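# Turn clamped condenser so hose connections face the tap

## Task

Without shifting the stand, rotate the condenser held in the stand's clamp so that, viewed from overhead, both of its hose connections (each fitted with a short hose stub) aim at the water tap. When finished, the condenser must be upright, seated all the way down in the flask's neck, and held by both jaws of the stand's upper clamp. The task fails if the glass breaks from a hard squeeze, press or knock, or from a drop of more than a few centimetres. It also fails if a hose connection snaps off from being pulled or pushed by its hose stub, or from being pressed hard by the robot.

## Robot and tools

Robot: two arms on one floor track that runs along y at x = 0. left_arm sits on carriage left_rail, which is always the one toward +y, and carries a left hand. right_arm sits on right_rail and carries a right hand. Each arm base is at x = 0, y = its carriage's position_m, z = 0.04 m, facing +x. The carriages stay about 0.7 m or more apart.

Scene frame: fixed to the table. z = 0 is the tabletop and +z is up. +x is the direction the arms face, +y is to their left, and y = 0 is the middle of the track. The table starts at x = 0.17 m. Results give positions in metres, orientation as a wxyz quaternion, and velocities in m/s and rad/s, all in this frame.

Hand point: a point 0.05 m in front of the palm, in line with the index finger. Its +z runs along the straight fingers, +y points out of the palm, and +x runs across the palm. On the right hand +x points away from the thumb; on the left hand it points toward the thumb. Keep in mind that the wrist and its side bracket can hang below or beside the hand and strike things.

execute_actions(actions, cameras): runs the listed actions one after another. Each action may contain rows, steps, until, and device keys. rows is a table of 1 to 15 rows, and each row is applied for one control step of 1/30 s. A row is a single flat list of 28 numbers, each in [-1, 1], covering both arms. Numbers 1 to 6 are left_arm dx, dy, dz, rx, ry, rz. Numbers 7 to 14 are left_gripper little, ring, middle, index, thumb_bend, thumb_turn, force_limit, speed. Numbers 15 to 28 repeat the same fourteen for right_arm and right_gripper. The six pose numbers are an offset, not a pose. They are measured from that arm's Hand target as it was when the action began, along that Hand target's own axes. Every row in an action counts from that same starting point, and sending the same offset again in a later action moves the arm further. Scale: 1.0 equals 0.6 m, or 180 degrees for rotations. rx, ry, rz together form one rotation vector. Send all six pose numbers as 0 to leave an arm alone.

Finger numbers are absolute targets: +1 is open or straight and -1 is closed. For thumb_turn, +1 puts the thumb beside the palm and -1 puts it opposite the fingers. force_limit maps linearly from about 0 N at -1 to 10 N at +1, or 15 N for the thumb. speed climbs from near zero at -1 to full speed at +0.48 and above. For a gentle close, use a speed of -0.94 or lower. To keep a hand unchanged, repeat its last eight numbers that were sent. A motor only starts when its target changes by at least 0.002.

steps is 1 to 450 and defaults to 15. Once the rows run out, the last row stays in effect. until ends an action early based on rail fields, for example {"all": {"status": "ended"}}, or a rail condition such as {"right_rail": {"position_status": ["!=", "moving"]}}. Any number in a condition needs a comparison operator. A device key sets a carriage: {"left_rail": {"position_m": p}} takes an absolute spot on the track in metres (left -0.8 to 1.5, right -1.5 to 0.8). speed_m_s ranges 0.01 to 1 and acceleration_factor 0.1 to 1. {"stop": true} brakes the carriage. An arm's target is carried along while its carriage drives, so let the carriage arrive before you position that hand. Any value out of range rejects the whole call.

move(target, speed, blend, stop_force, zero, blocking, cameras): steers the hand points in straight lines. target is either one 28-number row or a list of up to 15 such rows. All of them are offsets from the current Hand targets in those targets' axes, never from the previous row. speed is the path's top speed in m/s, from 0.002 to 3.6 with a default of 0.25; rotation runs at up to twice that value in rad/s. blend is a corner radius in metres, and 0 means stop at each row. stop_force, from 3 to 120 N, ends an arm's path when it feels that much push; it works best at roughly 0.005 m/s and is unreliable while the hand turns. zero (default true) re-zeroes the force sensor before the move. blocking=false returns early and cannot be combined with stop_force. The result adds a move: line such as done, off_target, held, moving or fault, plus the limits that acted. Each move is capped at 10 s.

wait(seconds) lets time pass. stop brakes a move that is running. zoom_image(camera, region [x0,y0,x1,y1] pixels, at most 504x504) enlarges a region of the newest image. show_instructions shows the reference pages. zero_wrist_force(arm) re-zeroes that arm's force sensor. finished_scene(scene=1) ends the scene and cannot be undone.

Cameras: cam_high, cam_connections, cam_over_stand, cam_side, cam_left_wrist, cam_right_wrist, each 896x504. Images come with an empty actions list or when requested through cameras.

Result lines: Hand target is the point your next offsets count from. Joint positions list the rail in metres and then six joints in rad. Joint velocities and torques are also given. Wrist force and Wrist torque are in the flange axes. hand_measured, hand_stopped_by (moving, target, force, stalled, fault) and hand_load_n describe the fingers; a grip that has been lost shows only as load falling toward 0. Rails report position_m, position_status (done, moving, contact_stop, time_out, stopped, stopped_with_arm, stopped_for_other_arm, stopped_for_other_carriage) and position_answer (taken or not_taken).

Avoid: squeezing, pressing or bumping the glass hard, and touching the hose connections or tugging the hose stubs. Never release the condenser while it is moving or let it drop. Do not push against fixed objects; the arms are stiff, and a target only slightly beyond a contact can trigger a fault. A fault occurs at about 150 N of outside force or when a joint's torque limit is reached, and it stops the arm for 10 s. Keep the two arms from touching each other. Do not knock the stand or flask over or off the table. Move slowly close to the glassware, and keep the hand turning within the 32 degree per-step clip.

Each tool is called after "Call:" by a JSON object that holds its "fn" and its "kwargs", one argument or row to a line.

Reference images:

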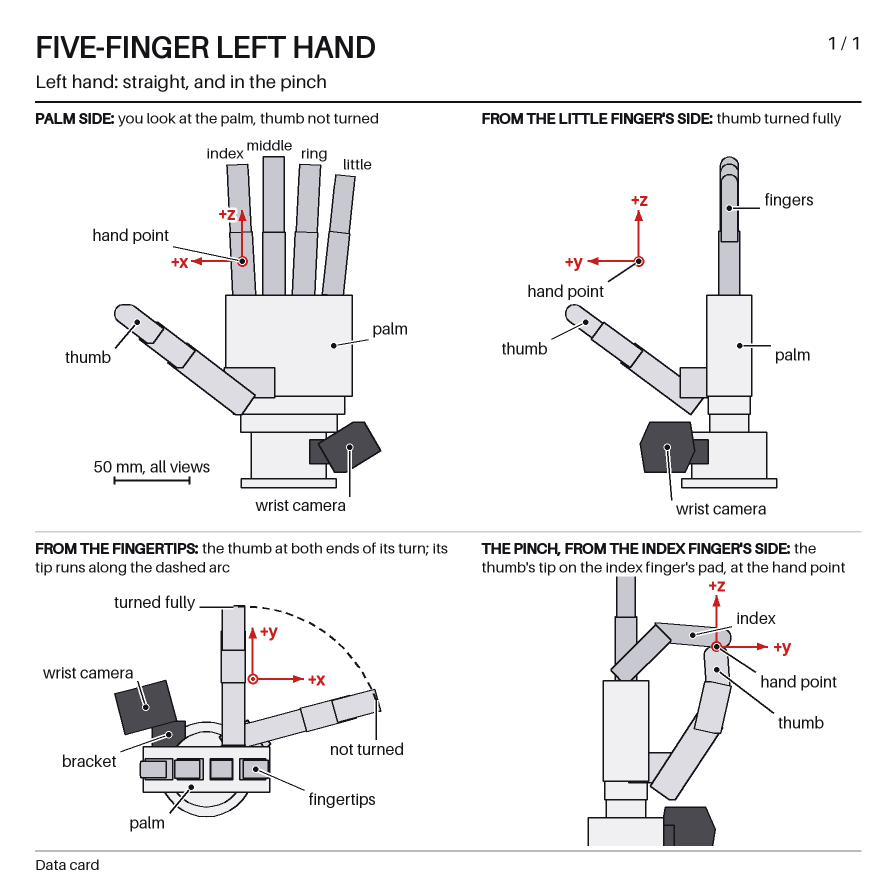

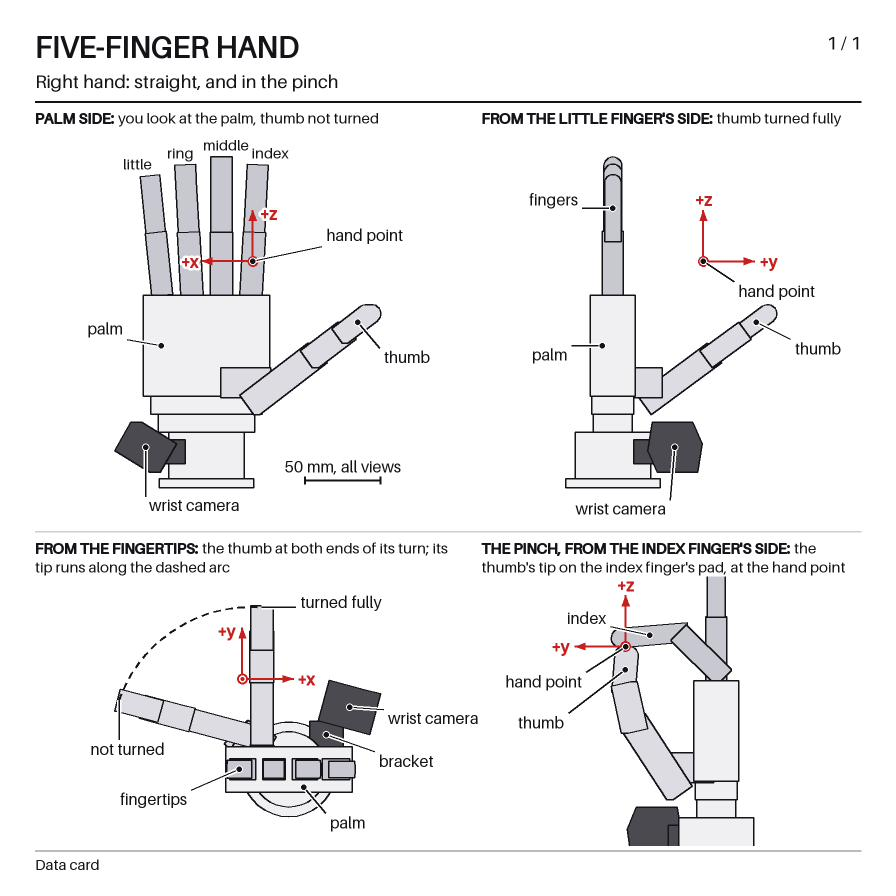

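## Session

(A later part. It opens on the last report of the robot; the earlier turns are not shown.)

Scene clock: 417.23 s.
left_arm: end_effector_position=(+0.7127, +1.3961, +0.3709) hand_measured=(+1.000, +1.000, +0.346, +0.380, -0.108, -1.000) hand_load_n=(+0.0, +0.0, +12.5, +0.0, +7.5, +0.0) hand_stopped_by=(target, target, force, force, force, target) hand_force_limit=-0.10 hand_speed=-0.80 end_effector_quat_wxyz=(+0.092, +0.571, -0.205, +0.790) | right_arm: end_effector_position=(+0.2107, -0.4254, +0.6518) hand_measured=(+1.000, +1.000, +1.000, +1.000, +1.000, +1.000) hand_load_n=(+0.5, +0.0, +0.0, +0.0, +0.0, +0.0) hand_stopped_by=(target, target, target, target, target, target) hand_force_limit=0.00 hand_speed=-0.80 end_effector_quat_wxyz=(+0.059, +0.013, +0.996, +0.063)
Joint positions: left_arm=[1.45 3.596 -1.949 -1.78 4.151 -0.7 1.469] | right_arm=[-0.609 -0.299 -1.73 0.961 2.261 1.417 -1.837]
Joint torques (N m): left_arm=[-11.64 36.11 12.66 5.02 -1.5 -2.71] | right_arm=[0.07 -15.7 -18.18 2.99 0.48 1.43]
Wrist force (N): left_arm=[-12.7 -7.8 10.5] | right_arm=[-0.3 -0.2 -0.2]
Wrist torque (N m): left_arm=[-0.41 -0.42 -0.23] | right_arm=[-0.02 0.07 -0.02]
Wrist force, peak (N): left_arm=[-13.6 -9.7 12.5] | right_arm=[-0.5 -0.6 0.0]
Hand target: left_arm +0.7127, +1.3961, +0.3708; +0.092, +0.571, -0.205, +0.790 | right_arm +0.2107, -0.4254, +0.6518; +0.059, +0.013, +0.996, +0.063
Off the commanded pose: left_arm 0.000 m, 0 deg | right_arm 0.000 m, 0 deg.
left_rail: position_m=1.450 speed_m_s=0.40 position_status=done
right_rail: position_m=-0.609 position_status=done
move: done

Call:
{"fn": "execute_actions", "kwargs": {
  "actions": [
    {"rows": [[-0.0007,-0.0005,0.0005,0,0,0, 1,1,-0.35,-0.4,-0.35,-1,-0.1,-0.8, 0,0,0,0,0,0, 1,1,1,1,1,1,0,-0.8]], "steps": 30}
  ]
}}

Call:
{"fn": "move", "kwargs": {
  "target": [
    [-0.0123, 0.0026, -0.0031, 0, 0.0851, 0.0714, 1, 1, -0.35, -0.4, -0.35, -1, -0.1, -0.8, 0, 0, 0, 0, 0, 0, 1, 1, 1, 1, 1, 1, 0, -0.8]
  ],
  "speed": 0.1,
  "cameras": ["cam_left_wrist", "cam_connections"]
}}

Call:
{"fn": "zoom_image", "kwargs": {
  "camera": "cam_connections",
  "region": [370, 150, 570, 310]
}}

Scene clock: 419.10 s.
left_arm: end_effector_position=(+0.7132, +1.3963, +0.3706) hand_measured=(+1.000, +1.000, +0.346, +0.348, -0.108, -1.000) hand_load_n=(-0.5, +0.0, +8.5, +5.0, +9.0, +0.0) hand_stopped_by=(target, target, force, force, force, target) hand_force_limit=-0.10 hand_speed=-0.80 end_effector_quat_wxyz=(+0.092, +0.571, -0.205, +0.790) | right_arm: end_effector_position=(+0.2107, -0.4254, +0.6518) hand_measured=(+1.000, +1.000, +1.000, +1.000, +1.000, +1.000) hand_load_n=(+0.0, +0.0, +0.0, +0.0, +0.0, +0.0) hand_stopped_by=(target, target, target, target, target, target) hand_force_limit=0.00 hand_speed=-0.80 end_effector_quat_wxyz=(+0.059, +0.013, +0.996, +0.063)
Joint positions: left_arm=[1.45 3.596 -1.951 -1.778 4.151 -0.7 1.469] | right_arm=[-0.609 -0.299 -1.73 0.961 2.261 1.417 -1.837]
Joint torques (N m): left_arm=[-12.36 31.06 28.33 1.61 3.41 0.96] | right_arm=[-0.14 -15.73 -18.4 3 0.46 1.45]
Wrist force (N): left_arm=[-3.4 -6.5 5.1] | right_arm=[0.0 0.1 -0.3]
Wrist torque (N m): left_arm=[-0.25 -0.56 -0.02] | right_arm=[0.03 0.02 0.01]
Wrist force, peak (N): left_arm=[-8.3 -11.5 13.7] | right_arm=[-0.2 -0.1 -0.6]
Hand target: left_arm +0.7132, +1.3963, +0.3706; +0.092, +0.571, -0.205, +0.790 | right_arm +0.2107, -0.4254, +0.6518; +0.059, +0.013, +0.996, +0.063
Off the commanded pose: left_arm 0.000 m, 0 deg | right_arm 0.000 m, 0 deg.
left_rail: position_m=1.450 speed_m_s=0.40 position_status=done
right_rail: position_m=-0.609 position_status=done

Scene clock: 421.47 s.
left_arm: end_effector_position=(+0.7135, +1.3963, +0.3628) hand_measured=(+1.000, +1.000, +0.346, +0.348, -0.106, -1.000) hand_load_n=(+0.0, +0.0, +9.0, +4.0, +9.5, +0.0) hand_stopped_by=(target, target, force, force, force, target) hand_force_limit=-0.10 hand_speed=-0.80 end_effector_quat_wxyz=(+0.030, +0.434, -0.254, +0.864) | right_arm: end_effector_position=(+0.2107, -0.4254, +0.6518) hand_measured=(+1.000, +1.000, +1.000, +1.000, +1.000, +1.000) hand_load_n=(+0.0, +0.0, +0.0, -0.5, +0.0, +0.0) hand_stopped_by=(target, target, target, target, target, target) hand_force_limit=0.00 hand_speed=-0.80 end_effector_quat_wxyz=(+0.059, +0.013, +0.996, +0.063)
Joint positions: left_arm=[1.45 3.584 -2.067 -1.824 4.706 -0.746 1.403] | right_arm=[-0.609 -0.299 -1.73 0.961 2.261 1.417 -1.837]
Joint torques (N m): left_arm=[-15.38 38.65 27.36 6.97 -2.13 -2.7] | right_arm=[-0.23 -15.88 -18.46 3.01 0.47 1.53]
Wrist force (N): left_arm=[-12.3 -8.9 3.7] | right_arm=[0.0 0.2 -0.1]
Wrist torque (N m): left_arm=[-0.19 -0.51 -0.25] | right_arm=[0.03 0.02 0.00]
Wrist force, peak (N): left_arm=[-16.0 -12.0 12.1] | right_arm=[-0.2 0.1 -0.7]
Hand target: left_arm +0.7135, +1.3963, +0.3628; +0.030, +0.434, -0.254, +0.864 | right_arm +0.2107, -0.4254, +0.6518; +0.059, +0.013, +0.996, +0.063
Off the commanded pose: left_arm 0.000 m, 0 deg | right_arm 0.000 m, 0 deg.
left_rail: position_m=1.450 speed_m_s=0.40 position_status=done
right_rail: position_m=-0.609 position_status=done
move: done
cam_left_wrist: T_world_to_cam=[[0.12648, 0.775, 0.61917, -1.39279], [-0.94636, -0.09283, 0.3095, 0.69862], [0.29735, -0.6251, 0.72169, 0.5166]] pos_world=[0.68369, 1.4672, 0.27333]
Images, in order (width x height): cam_connections 896x504, cam_left_wrist 896x504.

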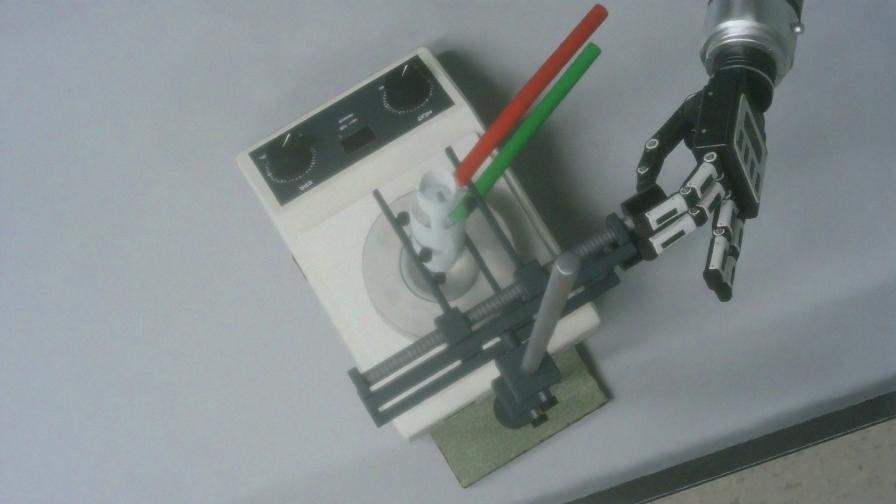

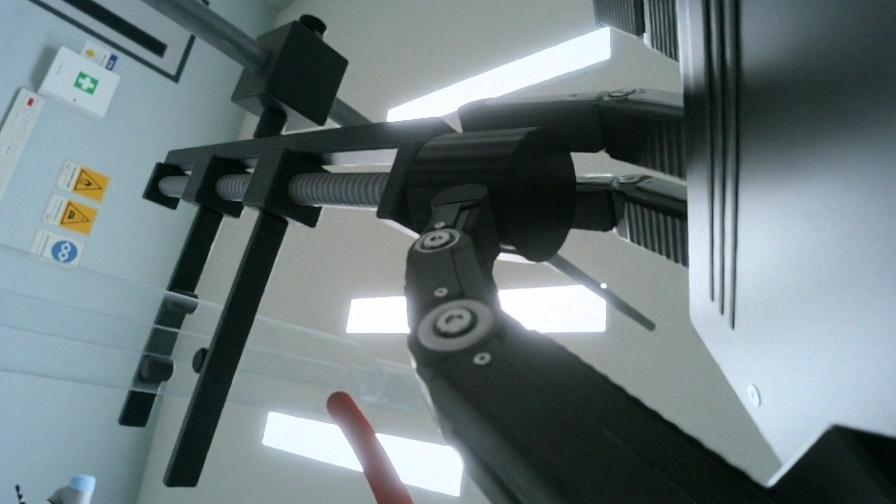

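Scaled by 2.520 from the camera's image (finer frame: 1280x720).

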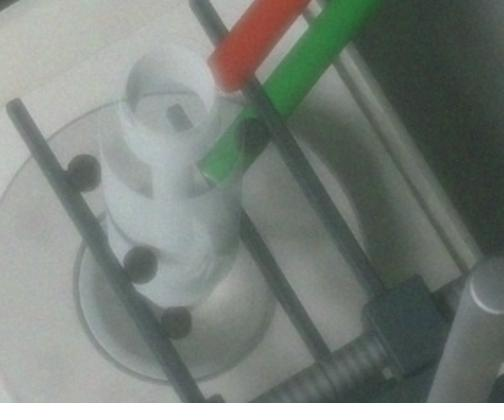

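Call:
{"fn": "execute_actions", "kwargs": {
  "actions": [
    {"rows": [[-0.0006,-0.0004,0.0002,0,0,0, 1,1,0.8,0.8,0.5,-1,-0.4,-0.4, 0,0,0,0,0,0, 1,1,1,1,1,1,0,-0.8]], "steps": 25}
  ]
}}

Call:
{"fn": "move", "kwargs": {
  "target": [
    [0.0186, -0.0116, 0.014, 0, -0.1702, -0.1428, 1, 1, 0.8, 0.8, 0.5, -1, -0.4, -0.4, 0, 0, 0, 0, 0, 0, 1, 1, 1, 1, 1, 1, 0, -0.8],
    [0.0193, -0.0274, 0.0338, 0, -0.3404, -0.2857, 1, 1, 0.8, 0.8, 0.5, -1, -0.4, -0.4, 0, 0, 0, 0, 0, 0, 1, 1, 1, 1, 1, 1, 0, -0.8]
  ],
  "speed": 0.15,
  "blend": [0.002, 0],
  "cameras": ["cam_left_wrist", "cam_over_stand"]
}}

Call:
{"fn": "execute_actions", "kwargs": {
  "actions": [
    {"rows": [[0,0,0,0,0,0, 1,1,0.55,0.55,0.2,-1,-0.3,-0.4, 0,0,0,0,0,0, 1,1,1,1,1,1,0,-0.8]], "steps": 20},
    {"rows": [[0,0,0,0,0,0, 1,1,-0.3,-0.3,-0.3,-1,-0.2,-0.8, 0,0,0,0,0,0, 1,1,1,1,1,1,0,-0.8]], "steps": 50}
  ]
}}

Scene clock: 424.23 s.
left_arm: end_effector_position=(+0.7138, +1.3965, +0.3627) hand_measured=(+1.000, +1.000, +0.800, +0.800, +0.500, -1.000) hand_load_n=(+0.0, +0.0, +0.0, -0.5, +0.0, +0.0) hand_stopped_by=(target, target, target, target, target, target) hand_force_limit=-0.40 hand_speed=-0.40 end_effector_quat_wxyz=(+0.030, +0.434, -0.254, +0.864) | right_arm: end_effector_position=(+0.2107, -0.4254, +0.6518) hand_measured=(+1.000, +1.000, +1.000, +1.000, +1.000, +1.000) hand_load_n=(+0.0, +0.0, +0.0, +0.0, +0.0, +0.0) hand_stopped_by=(target, target, target, target, target, target) hand_force_limit=0.00 hand_speed=-0.80 end_effector_quat_wxyz=(+0.059, +0.013, +0.996, +0.063)
Joint positions: left_arm=[1.45 3.584 -2.068 -1.823 4.706 -0.746 1.403] | right_arm=[-0.609 -0.299 -1.73 0.961 2.261 1.417 -1.837]
Joint torques (N m): left_arm=[11.97 29.56 26.43 1.34 0.47 -2.02] | right_arm=[-0.02 -15.32 -18.38 2.98 0.42 1.53]
Wrist force (N): left_arm=[3.0 -0.9 4.0] | right_arm=[-0.1 -0.2 -0.4]
Wrist torque (N m): left_arm=[-0.16 -0.48 0.05] | right_arm=[-0.02 0.03 -0.01]
Wrist force, peak (N): left_arm=[-12.4 -8.9 3.5] | right_arm=[-0.5 -0.3 -0.6]
Hand target: left_arm +0.7138, +1.3966, +0.3627; +0.030, +0.434, -0.254, +0.864 | right_arm +0.2107, -0.4254, +0.6518; +0.059, +0.013, +0.996, +0.063
Off the commanded pose: left_arm 0.000 m, 0 deg | right_arm 0.000 m, 0 deg.
left_rail: position_m=1.450 speed_m_s=0.40 position_status=done
right_rail: position_m=-0.609 position_status=done

Scene clock: 429.60 s.
left_arm: end_effector_position=(+0.7260, +1.3995, +0.3884) hand_measured=(+1.000, +1.000, +0.800, +0.800, +0.500, -1.000) hand_load_n=(+0.0, +0.0, +0.0, +0.0, -0.5, +0.0) hand_stopped_by=(target, target, target, target, target, target) hand_force_limit=-0.40 hand_speed=-0.40 end_effector_quat_wxyz=(+0.255, +0.863, -0.030, +0.436) end_effector_velocity=(+0.000, -0.001, +0.000) end_effector_angular_velocity=(+0.000, +0.003, -0.001) | right_arm: end_effector_position=(+0.2107, -0.4254, +0.6518) hand_measured=(+1.000, +1.000, +1.000, +1.000, +1.000, +1.000) hand_load_n=(+0.0, +0.0, +0.0, +0.0, +0.0, +0.0) hand_stopped_by=(target, target, target, target, target, target) hand_force_limit=0.00 hand_speed=-0.80 end_effector_quat_wxyz=(+0.059, +0.013, +0.996, +0.063)
Joint positions: left_arm=[1.45 3.593 -2.106 -1.131 2.419 -0.738 1.744] | right_arm=[-0.609 -0.299 -1.73 0.961 2.261 1.417 -1.837]
Joint velocities: left_arm=[0 -0.001 0 0.002 -0.005 -0.001 0.001] | right_arm=[within noise]
Joint torques (N m): left_arm=[-8.06 34.39 28.66 -2.28 -1.58 2.05] | right_arm=[-0.14 -15.38 -18.23 3.02 0.42 1.41]
Wrist force (N): left_arm=[3.8 0.3 1.7] | right_arm=[-0.4 -0.2 -0.2]
Wrist torque (N m): left_arm=[-0.09 -0.49 0.16] | right_arm=[-0.02 0.08 -0.03]
Wrist force, peak (N): left_arm=[3.3 -1.2 4.2] | right_arm=[-0.4 -0.3 -0.9]
Hand target: left_arm +0.7260, +1.3995, +0.3884; +0.255, +0.863, -0.030, +0.436 | right_arm +0.2107, -0.4254, +0.6518; +0.059, +0.013, +0.996, +0.063
Off the commanded pose: left_arm 0.000 m, 0 deg | right_arm 0.000 m, 0 deg.
left_rail: position_m=1.450 speed_m_s=0.40 position_status=done
right_rail: position_m=-0.609 position_status=done
move: done
cam_left_wrist: T_world_to_cam=[[0.45571, 0.86374, -0.21515, -1.45181], [0.09412, 0.19359, 0.97656, -0.71242], [0.88514, -0.46528, 0.00693, 0.12357]] pos_world=[0.61928, 1.44939, 0.38252]
Images, in order (width x height): cam_over_stand 896x504, cam_left_wrist 896x504.

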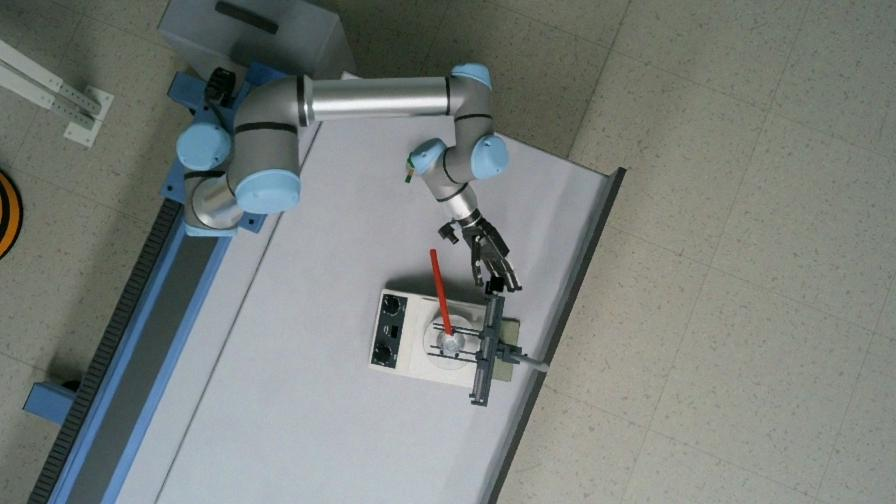

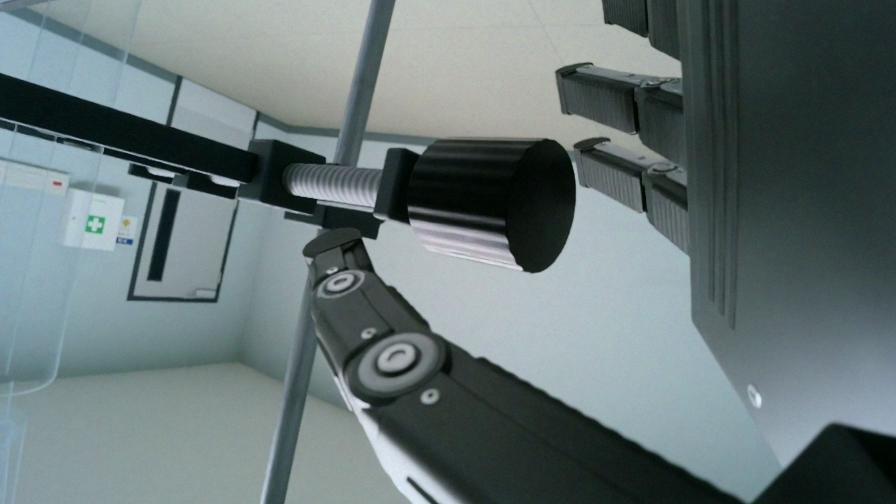

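Scene clock: 432.13 s.
left_arm: end_effector_position=(+0.7260, +1.3995, +0.3884) hand_measured=(+1.000, +1.000, +0.314, +0.330, -0.050, -1.000) hand_load_n=(+0.0, +0.0, +9.0, +4.0, +6.0, +0.0) hand_stopped_by=(target, target, force, force, force, target) hand_force_limit=-0.20 hand_speed=-0.80 end_effector_quat_wxyz=(+0.255, +0.863, -0.030, +0.436) | right_arm: end_effector_position=(+0.2107, -0.4254, +0.6518) hand_measured=(+1.000, +1.000, +1.000, +1.000, +1.000, +1.000) hand_load_n=(+0.0, +0.0, +0.0, +0.0, +0.0, +0.0) hand_stopped_by=(target, target, target, target, target, target) hand_force_limit=0.00 hand_speed=-0.80 end_effector_quat_wxyz=(+0.059, +0.013, +0.996, +0.063)
Joint positions: left_arm=[1.45 3.593 -2.106 -1.131 2.419 -0.738 1.744] | right_arm=[-0.609 -0.299 -1.73 0.961 2.261 1.417 -1.837]
Joint torques (N m): left_arm=[-5.25 59.14 28.03 -2.05 4.95 1.94] | right_arm=[0.27 -15.72 -18.24 3.01 0.4 1.51]
Wrist force (N): left_arm=[4.6 -4.5 11.9] | right_arm=[-0.1 -0.3 -0.1]
Wrist torque (N m): left_arm=[-0.21 -0.15 0.24] | right_arm=[-0.04 0.03 -0.02]
Wrist force, peak (N): left_arm=[6.9 -7.9 14.9] | right_arm=[-0.6 -0.3 -0.6]
Hand target: left_arm +0.7260, +1.3995, +0.3884; +0.255, +0.863, -0.030, +0.436 | right_arm +0.2107, -0.4254, +0.6518; +0.059, +0.013, +0.996, +0.063
Off the commanded pose: left_arm 0.000 m, 0 deg | right_arm 0.000 m, 0 deg.
left_rail: position_m=1.450 speed_m_s=0.40 position_status=done
right_rail: position_m=-0.609 position_status=done

Call:
{"fn": "move", "kwargs": {
  "target": [
    [-0.0125, 0.0024, -0.0026, 0, 0.0851, 0.0714, 1, 1, -0.3, -0.3, -0.3, -1, -0.2, -0.8, 0, 0, 0, 0, 0, 0, 1, 1, 1, 1, 1, 1, 0, -0.8],
    [-0.0252, 0.0016, -0.003, 0, 0.1702, 0.1428, 1, 1, -0.3, -0.3, -0.3, -1, -0.2, -0.8, 0, 0, 0, 0, 0, 0, 1, 1, 1, 1, 1, 1, 0, -0.8]
  ],
  "speed": 0.1,
  "blend": [0.001, 0]
}}

Scene clock: 439.77 s.
left_arm: end_effector_position=(+0.7151, +1.3969, +0.3781) hand_measured=(+1.000, +1.000, +0.314, +0.332, -0.050, -1.000) hand_load_n=(+0.0, +0.0, +9.5, +3.5, +5.0, +0.5) hand_stopped_by=(target, target, force, force, force, target) hand_force_limit=-0.20 hand_speed=-0.80 end_effector_quat_wxyz=(+0.152, +0.690, -0.151, +0.691) | right_arm: end_effector_position=(+0.2107, -0.4254, +0.6518) hand_measured=(+1.000, +1.000, +1.000, +1.000, +1.000, +1.000) hand_load_n=(+0.0, +0.0, +0.0, +0.0, +0.0, +0.0) hand_stopped_by=(target, target, target, target, target, target) hand_force_limit=0.00 hand_speed=-0.80 end_effector_quat_wxyz=(+0.059, +0.013, +0.996, +0.063)
Joint positions: left_arm=[1.45 3.603 -1.921 -1.627 3.551 -0.679 1.568] | right_arm=[-0.609 -0.299 -1.73 0.961 2.261 1.417 -1.837]
Joint torques (N m): left_arm=[-6.57 58.88 15.93 3.69 -0.93 -2.84] | right_arm=[-0.03 -15.79 -18.66 3.08 0.48 1.41]
Wrist force (N): left_arm=[-12.0 -4.2 16.7] | right_arm=[-0.4 -0.4 -0.3]
Wrist torque (N m): left_arm=[-0.38 -0.30 -0.19] | right_arm=[-0.05 0.07 -0.04]
Wrist force, peak (N): left_arm=[-8.7 -9.9 22.8] | right_arm=[-0.7 -0.4 -0.5]
Hand target: left_arm +0.7151, +1.3969, +0.3781; +0.152, +0.690, -0.151, +0.691 | right_arm +0.2107, -0.4254, +0.6518; +0.059, +0.013, +0.996, +0.063
Off the commanded pose: left_arm 0.000 m, 0 deg | right_arm 0.000 m, 0 deg.
left_rail: position_m=1.450 speed_m_s=0.40 position_status=done
right_rail: position_m=-0.609 position_status=done
move: done

Call:
{"fn": "move", "kwargs": {
  "target": [
    [-0.0134, 0.002, -0.0015, 0, 0.0851, 0.0714, 1, 1, -0.3, -0.3, -0.3, -1, -0.2, -0.8, 0, 0, 0, 0, 0, 0, 1, 1, 1, 1, 1, 1, 0, -0.8],
    [-0.0269, 0.001, -0.0009, 0, 0.1702, 0.1428, 1, 1, -0.3, -0.3, -0.3, -1, -0.2, -0.8, 0, 0, 0, 0, 0, 0, 1, 1, 1, 1, 1, 1, 0, -0.8]
  ],
  "speed": 0.1,
  "blend": [0.001, 0],
  "cameras": ["cam_left_wrist", "cam_connections"]
}}

Call:
{"fn": "zoom_image", "kwargs": {
  "camera": "cam_connections",
  "region": [370, 150, 570, 310]
}}

Scene clock: 444.50 s.
left_arm: end_effector_position=(+0.7144, +1.3965, +0.3619) hand_measured=(+1.000, +1.000, +0.314, +0.332, -0.050, -1.000) hand_load_n=(+0.0, +0.0, +8.5, +5.0, +4.0, +1.0) hand_stopped_by=(target, target, force, force, force, target) hand_force_limit=-0.20 hand_speed=-0.80 end_effector_quat_wxyz=(+0.030, +0.434, -0.254, +0.864) | right_arm: end_effector_position=(+0.2107, -0.4254, +0.6518) hand_measured=(+1.000, +1.000, +1.000, +1.000, +1.000, +1.000) hand_load_n=(+0.0, +0.0, +0.0, +0.0, +0.0, +0.0) hand_stopped_by=(target, target, target, target, target, target) hand_force_limit=0.00 hand_speed=-0.80 end_effector_quat_wxyz=(+0.059, +0.013, +0.996, +0.063)
Joint positions: left_arm=[1.45 3.583 -2.071 -1.822 4.706 -0.747 1.404] | right_arm=[-0.609 -0.299 -1.73 0.961 2.261 1.417 -1.837]
Joint torques (N m): left_arm=[-10.84 31.4 22.45 4.74 -0.96 -2.27] | right_arm=[-0.2 -15.79 -18.04 3.06 0.5 1.49]
Wrist force (N): left_arm=[-6.7 -10.9 15.4] | right_arm=[-0.1 -0.2 -0.1]
Wrist torque (N m): left_arm=[-0.53 -0.28 -0.13] | right_arm=[-0.04 0.04 -0.02]
Wrist force, peak (N): left_arm=[-7.1 -13.9 18.7] | right_arm=[-0.7 -0.3 -0.3]
Hand target: left_arm +0.7144, +1.3966, +0.3619; +0.030, +0.434, -0.254, +0.864 | right_arm +0.2107, -0.4254, +0.6518; +0.059, +0.013, +0.996, +0.063
Off the commanded pose: left_arm 0.000 m, 0 deg | right_arm 0.000 m, 0 deg.
left_rail: position_m=1.450 speed_m_s=0.40 position_status=done
right_rail: position_m=-0.609 position_status=done
move: done
cam_left_wrist: T_world_to_cam=[[0.12655, 0.77516, 0.61896, -1.39273], [-0.94631, -0.09277, 0.30966, 0.6996], [0.29745, -0.62492, 0.72181, 0.51673]] pos_world=[0.68459, 1.4674, 0.27243]
Images, in order (width x height): cam_connections 896x504, cam_left_wrist 896x504.

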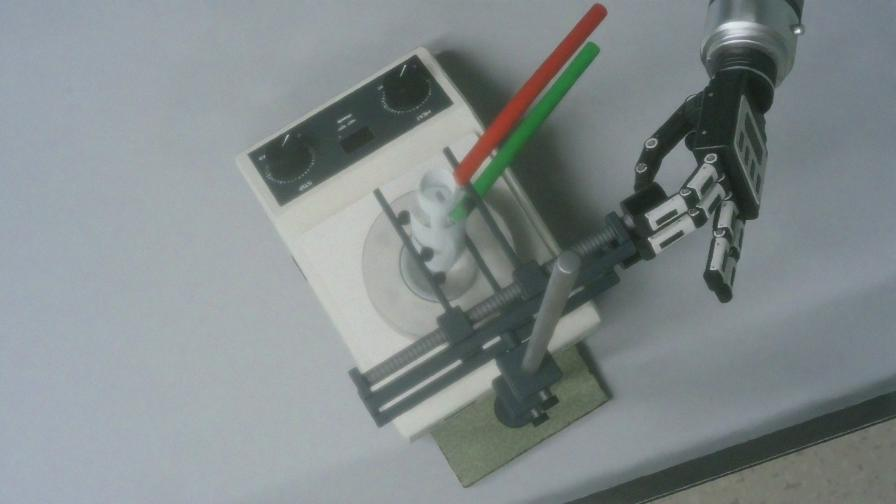

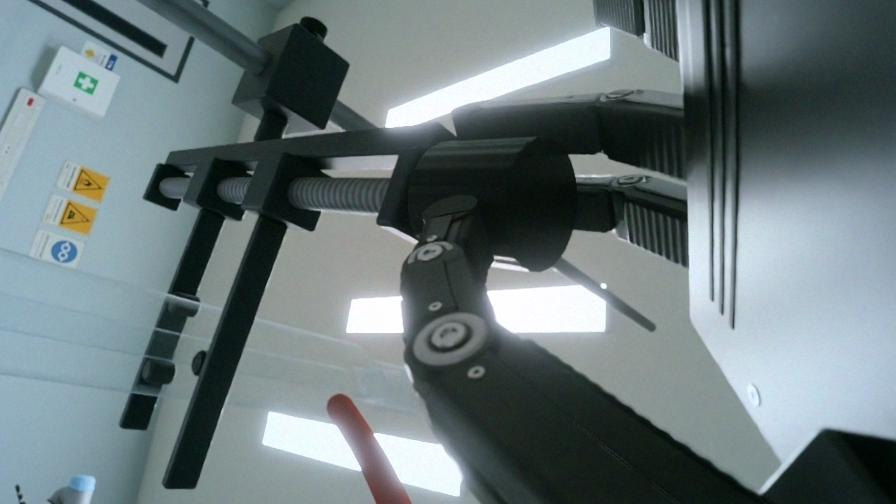

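Scaled by 2.520 from the camera's image (finer frame: 1280x720).

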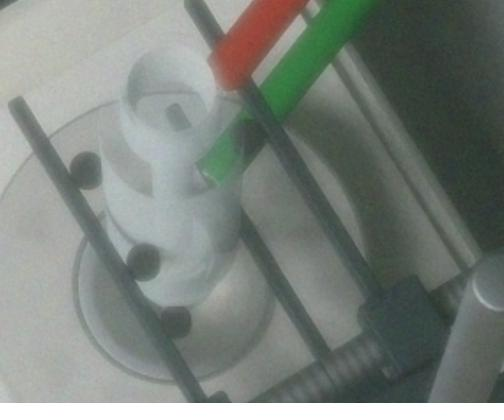

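Call:
{"fn": "execute_actions", "kwargs": {
  "actions": [
    {"rows": [[-0.0006,-0.0006,0.0008,0,0,0, 1,1,0.8,0.8,0.5,-1,-0.4,-0.4, 0,0,0,0,0,0, 1,1,1,1,1,1,0,-0.8]], "steps": 25}
  ]
}}

Scene clock: 446.93 s.
left_arm: end_effector_position=(+0.7150, +1.3967, +0.3620) hand_measured=(+1.000, +1.000, +0.800, +0.800, +0.500, -1.000) hand_load_n=(-0.5, +0.0, +0.0, +0.0, +0.0, +0.0) hand_stopped_by=(target, target, target, target, target, target) hand_force_limit=-0.40 hand_speed=-0.40 end_effector_quat_wxyz=(+0.030, +0.434, -0.254, +0.864) | right_arm: end_effector_position=(+0.2107, -0.4254, +0.6518) hand_measured=(+1.000, +1.000, +1.000, +1.000, +1.000, +1.000) hand_load_n=(+0.5, +0.0, +0.0, +0.0, +0.0, +0.0) hand_stopped_by=(target, target, target, target, target, target) hand_force_limit=0.00 hand_speed=-0.80 end_effector_quat_wxyz=(+0.059, +0.013, +0.996, +0.063)
Joint positions: left_arm=[1.45 3.583 -2.072 -1.819 4.705 -0.747 1.404] | right_arm=[-0.609 -0.299 -1.73 0.961 2.261 1.417 -1.837]
Joint torques (N m): left_arm=[-7.44 30.1 26.12 1.31 -3.37 2.03] | right_arm=[-0.07 -15.81 -18.47 3.09 0.36 1.4]
Wrist force (N): left_arm=[2.8 -0.4 3.8] | right_arm=[-0.3 -0.3 -0.4]
Wrist torque (N m): left_arm=[-0.03 -0.45 0.02] | right_arm=[-0.02 0.07 -0.03]
Wrist force, peak (N): left_arm=[-6.8 -10.7 15.4] | right_arm=[-0.5 -0.1 -0.7]
Hand target: left_arm +0.7150, +1.3967, +0.3620; +0.030, +0.434, -0.254, +0.864 | right_arm +0.2107, -0.4254, +0.6518; +0.059, +0.013, +0.996, +0.063
Off the commanded pose: left_arm 0.000 m, 0 deg | right_arm 0.000 m, 0 deg.
left_rail: position_m=1.450 speed_m_s=0.40 position_status=done
right_rail: position_m=-0.609 position_status=done

Call:
{"fn": "move", "kwargs": {
  "target": [
    [0.0193, -0.0112, 0.0137, 0, -0.1702, -0.1428, 1, 1, 0.8, 0.8, 0.5, -1, -0.4, -0.4, 0, 0, 0, 0, 0, 0, 1, 1, 1, 1, 1, 1, 0, -0.8],
    [0.0207, -0.027, 0.0335, 0, -0.3404, -0.2857, 1, 1, 0.8, 0.8, 0.5, -1, -0.4, -0.4, 0, 0, 0, 0, 0, 0, 1, 1, 1, 1, 1, 1, 0, -0.8]
  ],
  "speed": 0.15,
  "blend": [0.002, 0]
}}

Call:
{"fn": "execute_actions", "kwargs": {
  "actions": [
    {"rows": [[0,0,0,0,0,0, 1,1,0.55,0.55,0.2,-1,-0.3,-0.4, 0,0,0,0,0,0, 1,1,1,1,1,1,0,-0.8]], "steps": 20},
    {"rows": [[0,0,0,0,0,0, 1,1,-0.3,-0.3,-0.3,-1,-0.1,-0.8, 0,0,0,0,0,0, 1,1,1,1,1,1,0,-0.8]], "steps": 50}
  ]
}}

Call:
{"fn": "move", "kwargs": {
  "target": [
    [-0.0125, 0.0024, -0.003, 0, 0.0851, 0.0714, 1, 1, -0.3, -0.3, -0.3, -1, -0.1, -0.8, 0, 0, 0, 0, 0, 0, 1, 1, 1, 1, 1, 1, 0, -0.8],
    [-0.0253, 0.0015, -0.0028, 0, 0.1702, 0.1428, 1, 1, -0.3, -0.3, -0.3, -1, -0.1, -0.8, 0, 0, 0, 0, 0, 0, 1, 1, 1, 1, 1, 1, 0, -0.8]
  ],
  "speed": 0.1,
  "blend": [0.001, 0],
  "cameras": ["cam_connections", "cam_left_wrist"]
}}

Call:
{"fn": "zoom_image", "kwargs": {
  "camera": "cam_connections",
  "region": [370, 150, 570, 310]
}}

Scene clock: 453.97 s.
left_arm: end_effector_position=(+0.7265, +1.3994, +0.3881) hand_measured=(+1.000, +1.000, +0.800, +0.800, +0.500, -1.000) hand_load_n=(+0.0, +0.0, +0.0, +0.5, +0.0, +0.0) hand_stopped_by=(target, target, target, target, target, target) hand_force_limit=-0.40 hand_speed=-0.40 end_effector_quat_wxyz=(+0.255, +0.863, -0.029, +0.436) | right_arm: end_effector_position=(+0.2107, -0.4254, +0.6518) hand_measured=(+1.000, +1.000, +1.000, +1.000, +1.000, +1.000) hand_load_n=(+0.0, +0.0, +0.0, +0.0, +0.0, +0.0) hand_stopped_by=(target, target, target, target, target, target) hand_force_limit=0.00 hand_speed=-0.80 end_effector_quat_wxyz=(+0.059, +0.013, +0.996, +0.063)
Joint positions: left_arm=[1.45 3.592 -2.107 -1.13 2.42 -0.738 1.743] | right_arm=[-0.609 -0.299 -1.73 0.961 2.261 1.417 -1.837]
Joint torques (N m): left_arm=[-8.37 32.72 27.35 -2.15 -1.58 2.08] | right_arm=[-0.22 -15.72 -18.83 3.09 0.5 1.49]
Wrist force (N): left_arm=[3.4 0.5 1.5] | right_arm=[-0.3 -0.1 -0.3]
Wrist torque (N m): left_arm=[-0.04 -0.43 0.13] | right_arm=[0.01 0.06 -0.02]
Wrist force, peak (N): left_arm=[3.0 -0.4 3.9] | right_arm=[-0.4 -0.1 -0.8]
Hand target: left_arm +0.7265, +1.3994, +0.3881; +0.255, +0.863, -0.029, +0.435 | right_arm +0.2107, -0.4254, +0.6518; +0.059, +0.013, +0.996, +0.063
Off the commanded pose: left_arm 0.000 m, 0 deg | right_arm 0.000 m, 0 deg.
left_rail: position_m=1.450 speed_m_s=0.40 position_status=done
right_rail: position_m=-0.609 position_status=done
move: done

Scene clock: 456.50 s.
left_arm: end_effector_position=(+0.7265, +1.3994, +0.3881) hand_measured=(+1.000, +1.000, +0.296, +0.294, -0.020, -1.000) hand_load_n=(+0.0, +0.0, +9.5, +7.0, +7.0, +0.0) hand_stopped_by=(target, target, force, force, force, target) hand_force_limit=-0.10 hand_speed=-0.80 end_effector_quat_wxyz=(+0.255, +0.863, -0.029, +0.435) | right_arm: end_effector_position=(+0.2107, -0.4254, +0.6518) hand_measured=(+1.000, +1.000, +1.000, +1.000, +1.000, +1.000) hand_load_n=(-0.5, +0.0, +0.0, +0.0, +0.0, +0.0) hand_stopped_by=(target, target, target, target, target, target) hand_force_limit=0.00 hand_speed=-0.80 end_effector_quat_wxyz=(+0.059, +0.013, +0.996, +0.063)
Joint positions: left_arm=[1.45 3.592 -2.107 -1.129 2.419 -0.738 1.743] | right_arm=[-0.609 -0.299 -1.73 0.961 2.261 1.417 -1.837]
Joint torques (N m): left_arm=[-6.46 59.84 27.07 -2.04 5.29 2.05] | right_arm=[0.69 -15.53 -18.38 3.03 0.4 1.52]
Wrist force (N): left_arm=[4.6 -5.4 11.5] | right_arm=[-0.2 0.1 -0.5]
Wrist torque (N m): left_arm=[-0.11 -0.14 0.23] | right_arm=[0.04 0.06 -0.01]
Wrist force, peak (N): left_arm=[7.0 -7.8 16.3] | right_arm=[-0.4 -0.2 -0.7]
Hand target: left_arm +0.7265, +1.3994, +0.3881; +0.255, +0.863, -0.029, +0.435 | right_arm +0.2107, -0.4254, +0.6518; +0.059, +0.013, +0.996, +0.063
Off the commanded pose: left_arm 0.000 m, 0 deg | right_arm 0.000 m, 0 deg.
left_rail: position_m=1.450 speed_m_s=0.40 position_status=done
right_rail: position_m=-0.609 position_status=done

Scene clock: 460.63 s.
left_arm: end_effector_position=(+0.7156, +1.3968, +0.3777) hand_measured=(+1.000, +1.000, +0.296, +0.296, -0.020, -1.000) hand_load_n=(+0.0, +0.0, +7.5, +9.0, +4.5, +2.0) hand_stopped_by=(target, target, force, force, force, target) hand_force_limit=-0.10 hand_speed=-0.80 end_effector_quat_wxyz=(+0.152, +0.690, -0.151, +0.691) | right_arm: end_effector_position=(+0.2107, -0.4254, +0.6518) hand_measured=(+1.000, +1.000, +1.000, +1.000, +1.000, +1.000) hand_load_n=(+0.0, +0.0, +0.0, +0.0, +0.0, +0.0) hand_stopped_by=(target, target, target, target, target, target) hand_force_limit=0.00 hand_speed=-0.80 end_effector_quat_wxyz=(+0.059, +0.013, +0.996, +0.063)
Joint positions: left_arm=[1.45 3.602 -1.923 -1.626 3.551 -0.68 1.567] | right_arm=[-0.609 -0.299 -1.73 0.961 2.261 1.417 -1.837]
Joint torques (N m): left_arm=[-10.43 58.04 15.44 3.55 0.02 -2.59] | right_arm=[0 -15.57 -17.94 3.08 0.44 1.44]
Wrist force (N): left_arm=[-9.9 -8.2 11.6] | right_arm=[-0.3 -0.1 -0.3]
Wrist torque (N m): left_arm=[-0.21 -0.57 -0.01] | right_arm=[-0.01 0.05 -0.02]
Wrist force, peak (N): left_arm=[-4.6 -7.6 23.6] | right_arm=[-0.4 -0.4 -0.6]
Hand target: left_arm +0.7156, +1.3968, +0.3777; +0.152, +0.690, -0.151, +0.691 | right_arm +0.2107, -0.4254, +0.6518; +0.059, +0.013, +0.996, +0.063
Off the commanded pose: left_arm 0.000 m, 0 deg | right_arm 0.000 m, 0 deg.
left_rail: position_m=1.450 speed_m_s=0.40 position_status=done
right_rail: position_m=-0.609 position_status=done
move: done
cam_left_wrist: T_world_to_cam=[[0.43748, 0.85974, 0.26357, -1.60928], [-0.54299, 0.01893, 0.83953, 0.05111], [0.71678, -0.51039, 0.47511, 0.13828]] pos_world=[0.63266, 1.45316, 0.31554]

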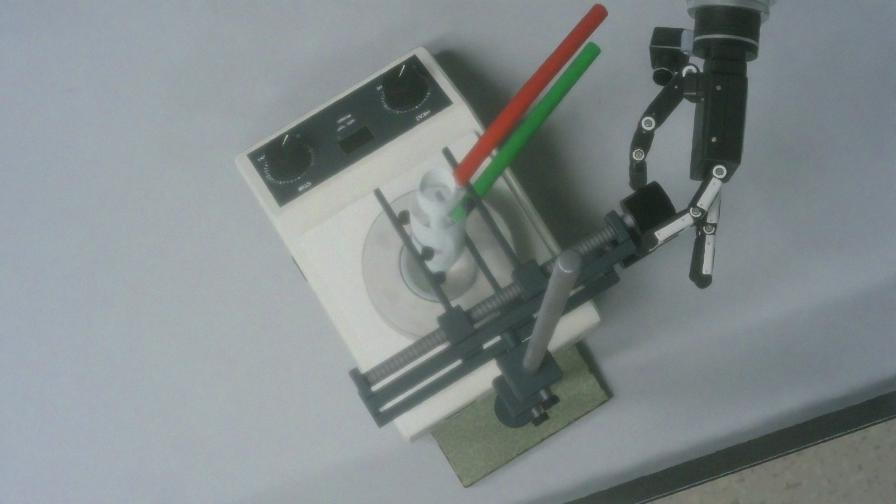

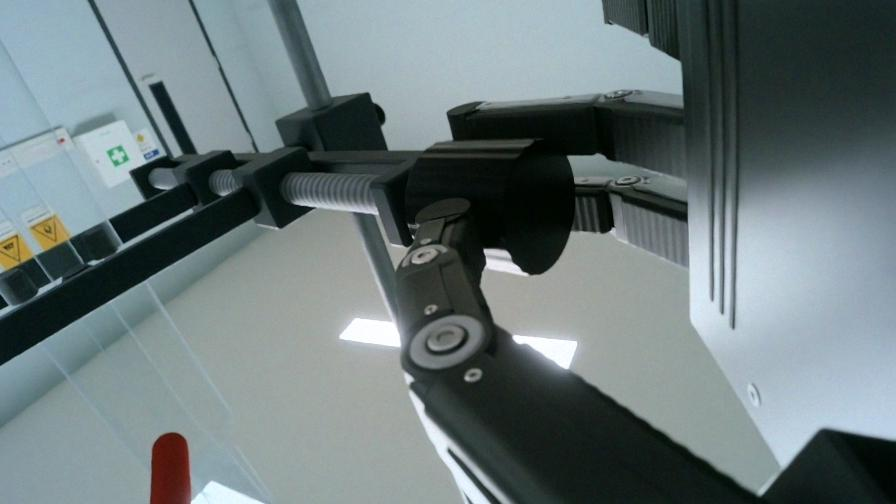

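Scaled by 2.520 from the camera's image (finer frame: 1280x720).

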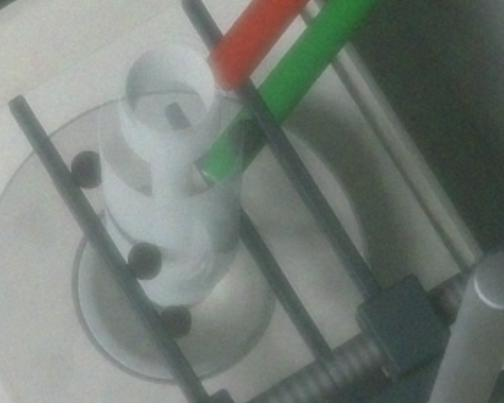

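Call:
{"fn": "execute_actions", "kwargs": {
  "actions": [],
  "cameras": ["cam_side"]
}}

Call:
{"fn": "zoom_image", "kwargs": {
  "camera": "cam_side",
  "region": [350, 200, 520, 340]
}}

Scene clock: 461.13 s.
left_arm: end_effector_position=(+0.7156, +1.3968, +0.3777) hand_measured=(+1.000, +1.000, +0.296, +0.296, -0.020, -1.000) hand_load_n=(+0.0, +0.0, +7.5, +9.5, +4.5, +2.0) hand_stopped_by=(target, target, force, force, force, target) hand_force_limit=-0.10 hand_speed=-0.80 end_effector_quat_wxyz=(+0.152, +0.690, -0.151, +0.691) | right_arm: end_effector_position=(+0.2107, -0.4254, +0.6518) hand_measured=(+1.000, +1.000, +1.000, +1.000, +1.000, +1.000) hand_load_n=(+0.0, +0.0, +0.0, +0.0, +0.0, +0.0) hand_stopped_by=(target, target, target, target, target, target) hand_force_limit=0.00 hand_speed=-0.80 end_effector_quat_wxyz=(+0.059, +0.013, +0.996, +0.063)
Joint positions: left_arm=[1.45 3.602 -1.923 -1.626 3.552 -0.68 1.567] | right_arm=[-0.609 -0.299 -1.73 0.961 2.261 1.417 -1.837]
Joint velocities: within noise
Joint torques (N m): left_arm=[-10.96 57.88 14.08 3.47 0.07 -2.75] | right_arm=[-0.14 -15.12 -18.28 3.03 0.43 1.48]
Wrist force (N): left_arm=[-10.1 -8.6 11.2] | right_arm=[-0.1 -0.4 -0.3]
Wrist torque (N m): left_arm=[-0.22 -0.56 0.00] | right_arm=[-0.06 0.03 -0.02]
Wrist force, peak (N): left_arm=[-10.1 -8.5 11.5] | right_arm=[-0.5 0.2 -0.2]
Hand target: left_arm +0.7156, +1.3968, +0.3777; +0.152, +0.690, -0.151, +0.691 | right_arm +0.2107, -0.4254, +0.6518; +0.059, +0.013, +0.996, +0.063
Off the commanded pose: left_arm 0.000 m, 0 deg | right_arm 0.000 m, 0 deg.
left_rail: position_m=1.450 speed_m_s=0.40 position_status=done
right_rail: position_m=-0.609 position_status=done
Images, in order (width x height): cam_side 896x504.

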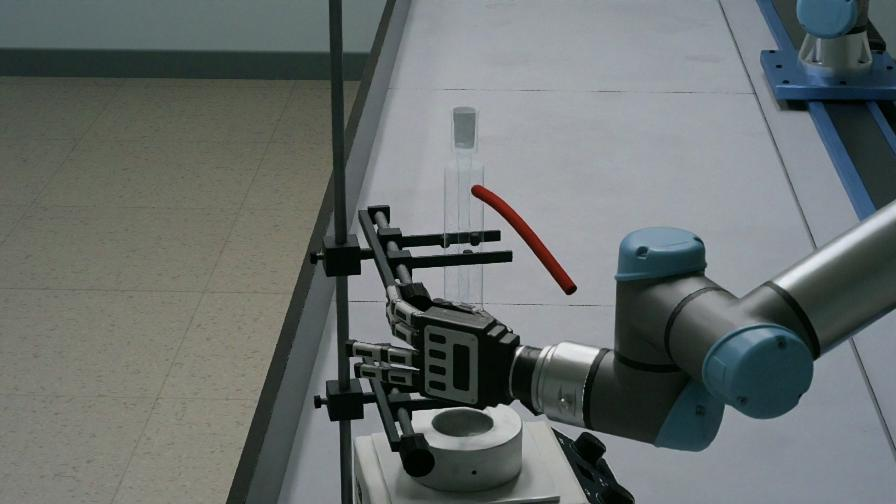

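Scaled by 2.965 from the camera's image (finer frame: 1280x720).

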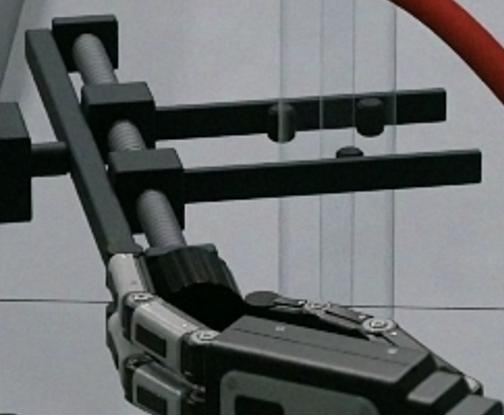

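Call:
{"fn": "move", "kwargs": {
  "target": [
    [-0.0128, 0.0013, -0.0018, 0, 0.0851, 0.0714, 1, 1, -0.3, -0.3, -0.3, -1, -0.1, -0.8, 0, 0, 0, 0, 0, 0, 1, 1, 1, 1, 1, 1, 0, -0.8]
  ],
  "speed": 0.1,
  "cameras": ["cam_connections"]
}}

Call:
{"fn": "zoom_image", "kwargs": {
  "camera": "cam_connections",
  "region": [370, 150, 570, 310]
}}

Scene clock: 464.63 s.
left_arm: end_effector_position=(+0.7143, +1.3965, +0.3700) hand_measured=(+1.000, +1.000, +0.296, +0.296, -0.020, -1.000) hand_load_n=(+0.0, +0.0, +5.0, +7.5, +6.5, +3.5) hand_stopped_by=(target, target, force, force, force, target) hand_force_limit=-0.10 hand_speed=-0.80 end_effector_quat_wxyz=(+0.092, +0.571, -0.205, +0.789) | right_arm: end_effector_position=(+0.2107, -0.4254, +0.6518) hand_measured=(+1.000, +1.000, +1.000, +1.000, +1.000, +1.000) hand_load_n=(+0.0, +0.0, +0.0, +0.0, +0.0, +0.0) hand_stopped_by=(target, target, target, target, target, target) hand_force_limit=0.00 hand_speed=-0.80 end_effector_quat_wxyz=(+0.059, +0.013, +0.996, +0.063)
Joint positions: left_arm=[1.45 3.595 -1.954 -1.775 4.15 -0.701 1.469] | right_arm=[-0.609 -0.299 -1.73 0.961 2.261 1.417 -1.837]
Joint torques (N m): left_arm=[-16.74 30.68 10.11 4.09 -0.18 -2.39] | right_arm=[-0.84 -15.63 -17.9 3.07 0.42 1.43]
Wrist force (N): left_arm=[-3.9 -12.2 -0.8] | right_arm=[0.1 -0.1 -0.1]
Wrist torque (N m): left_arm=[0.13 -0.82 0.17] | right_arm=[-0.03 0.00 0.00]
Wrist force, peak (N): left_arm=[-25.1 -5.0 6.4] | right_arm=[-0.3 -0.3 -0.7]
Hand target: left_arm +0.7143, +1.3965, +0.3700; +0.092, +0.571, -0.205, +0.790 | right_arm +0.2107, -0.4254, +0.6518; +0.059, +0.013, +0.996, +0.063
Off the commanded pose: left_arm 0.000 m, 0 deg | right_arm 0.000 m, 0 deg.
left_rail: position_m=1.450 speed_m_s=0.40 position_status=done
right_rail: position_m=-0.609 position_status=done
move: done

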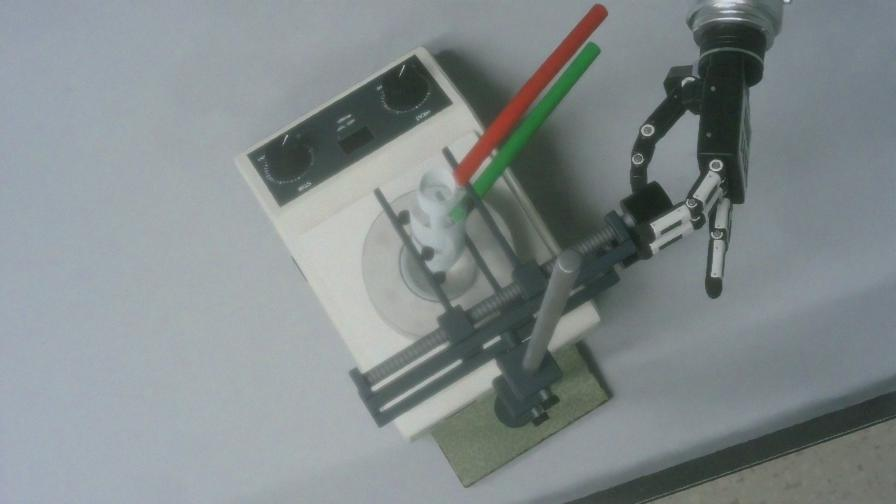

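Scaled by 2.520 from the camera's image (finer frame: 1280x720).

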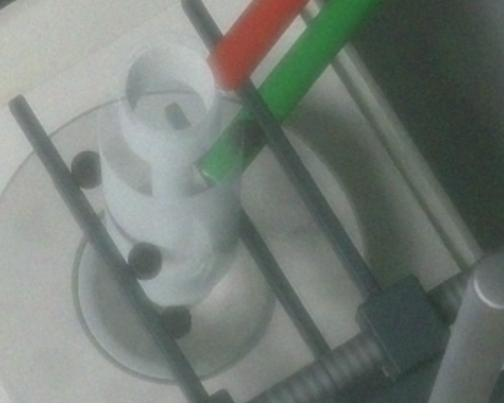

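Call:
{"fn": "zoom_image", "kwargs": {
  "camera": "cam_connections",
  "region": [360, 150, 700, 440]
}}

Scaled by 1.482 from the camera's image (finer frame: 1280x720).

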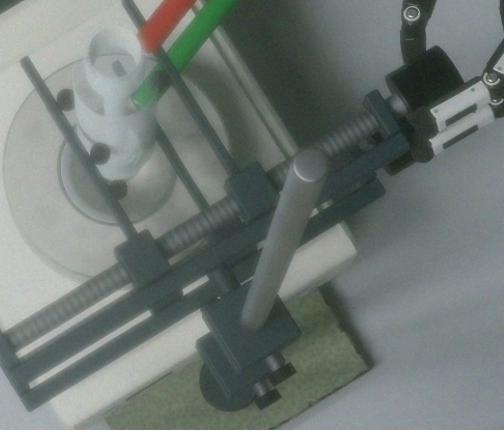

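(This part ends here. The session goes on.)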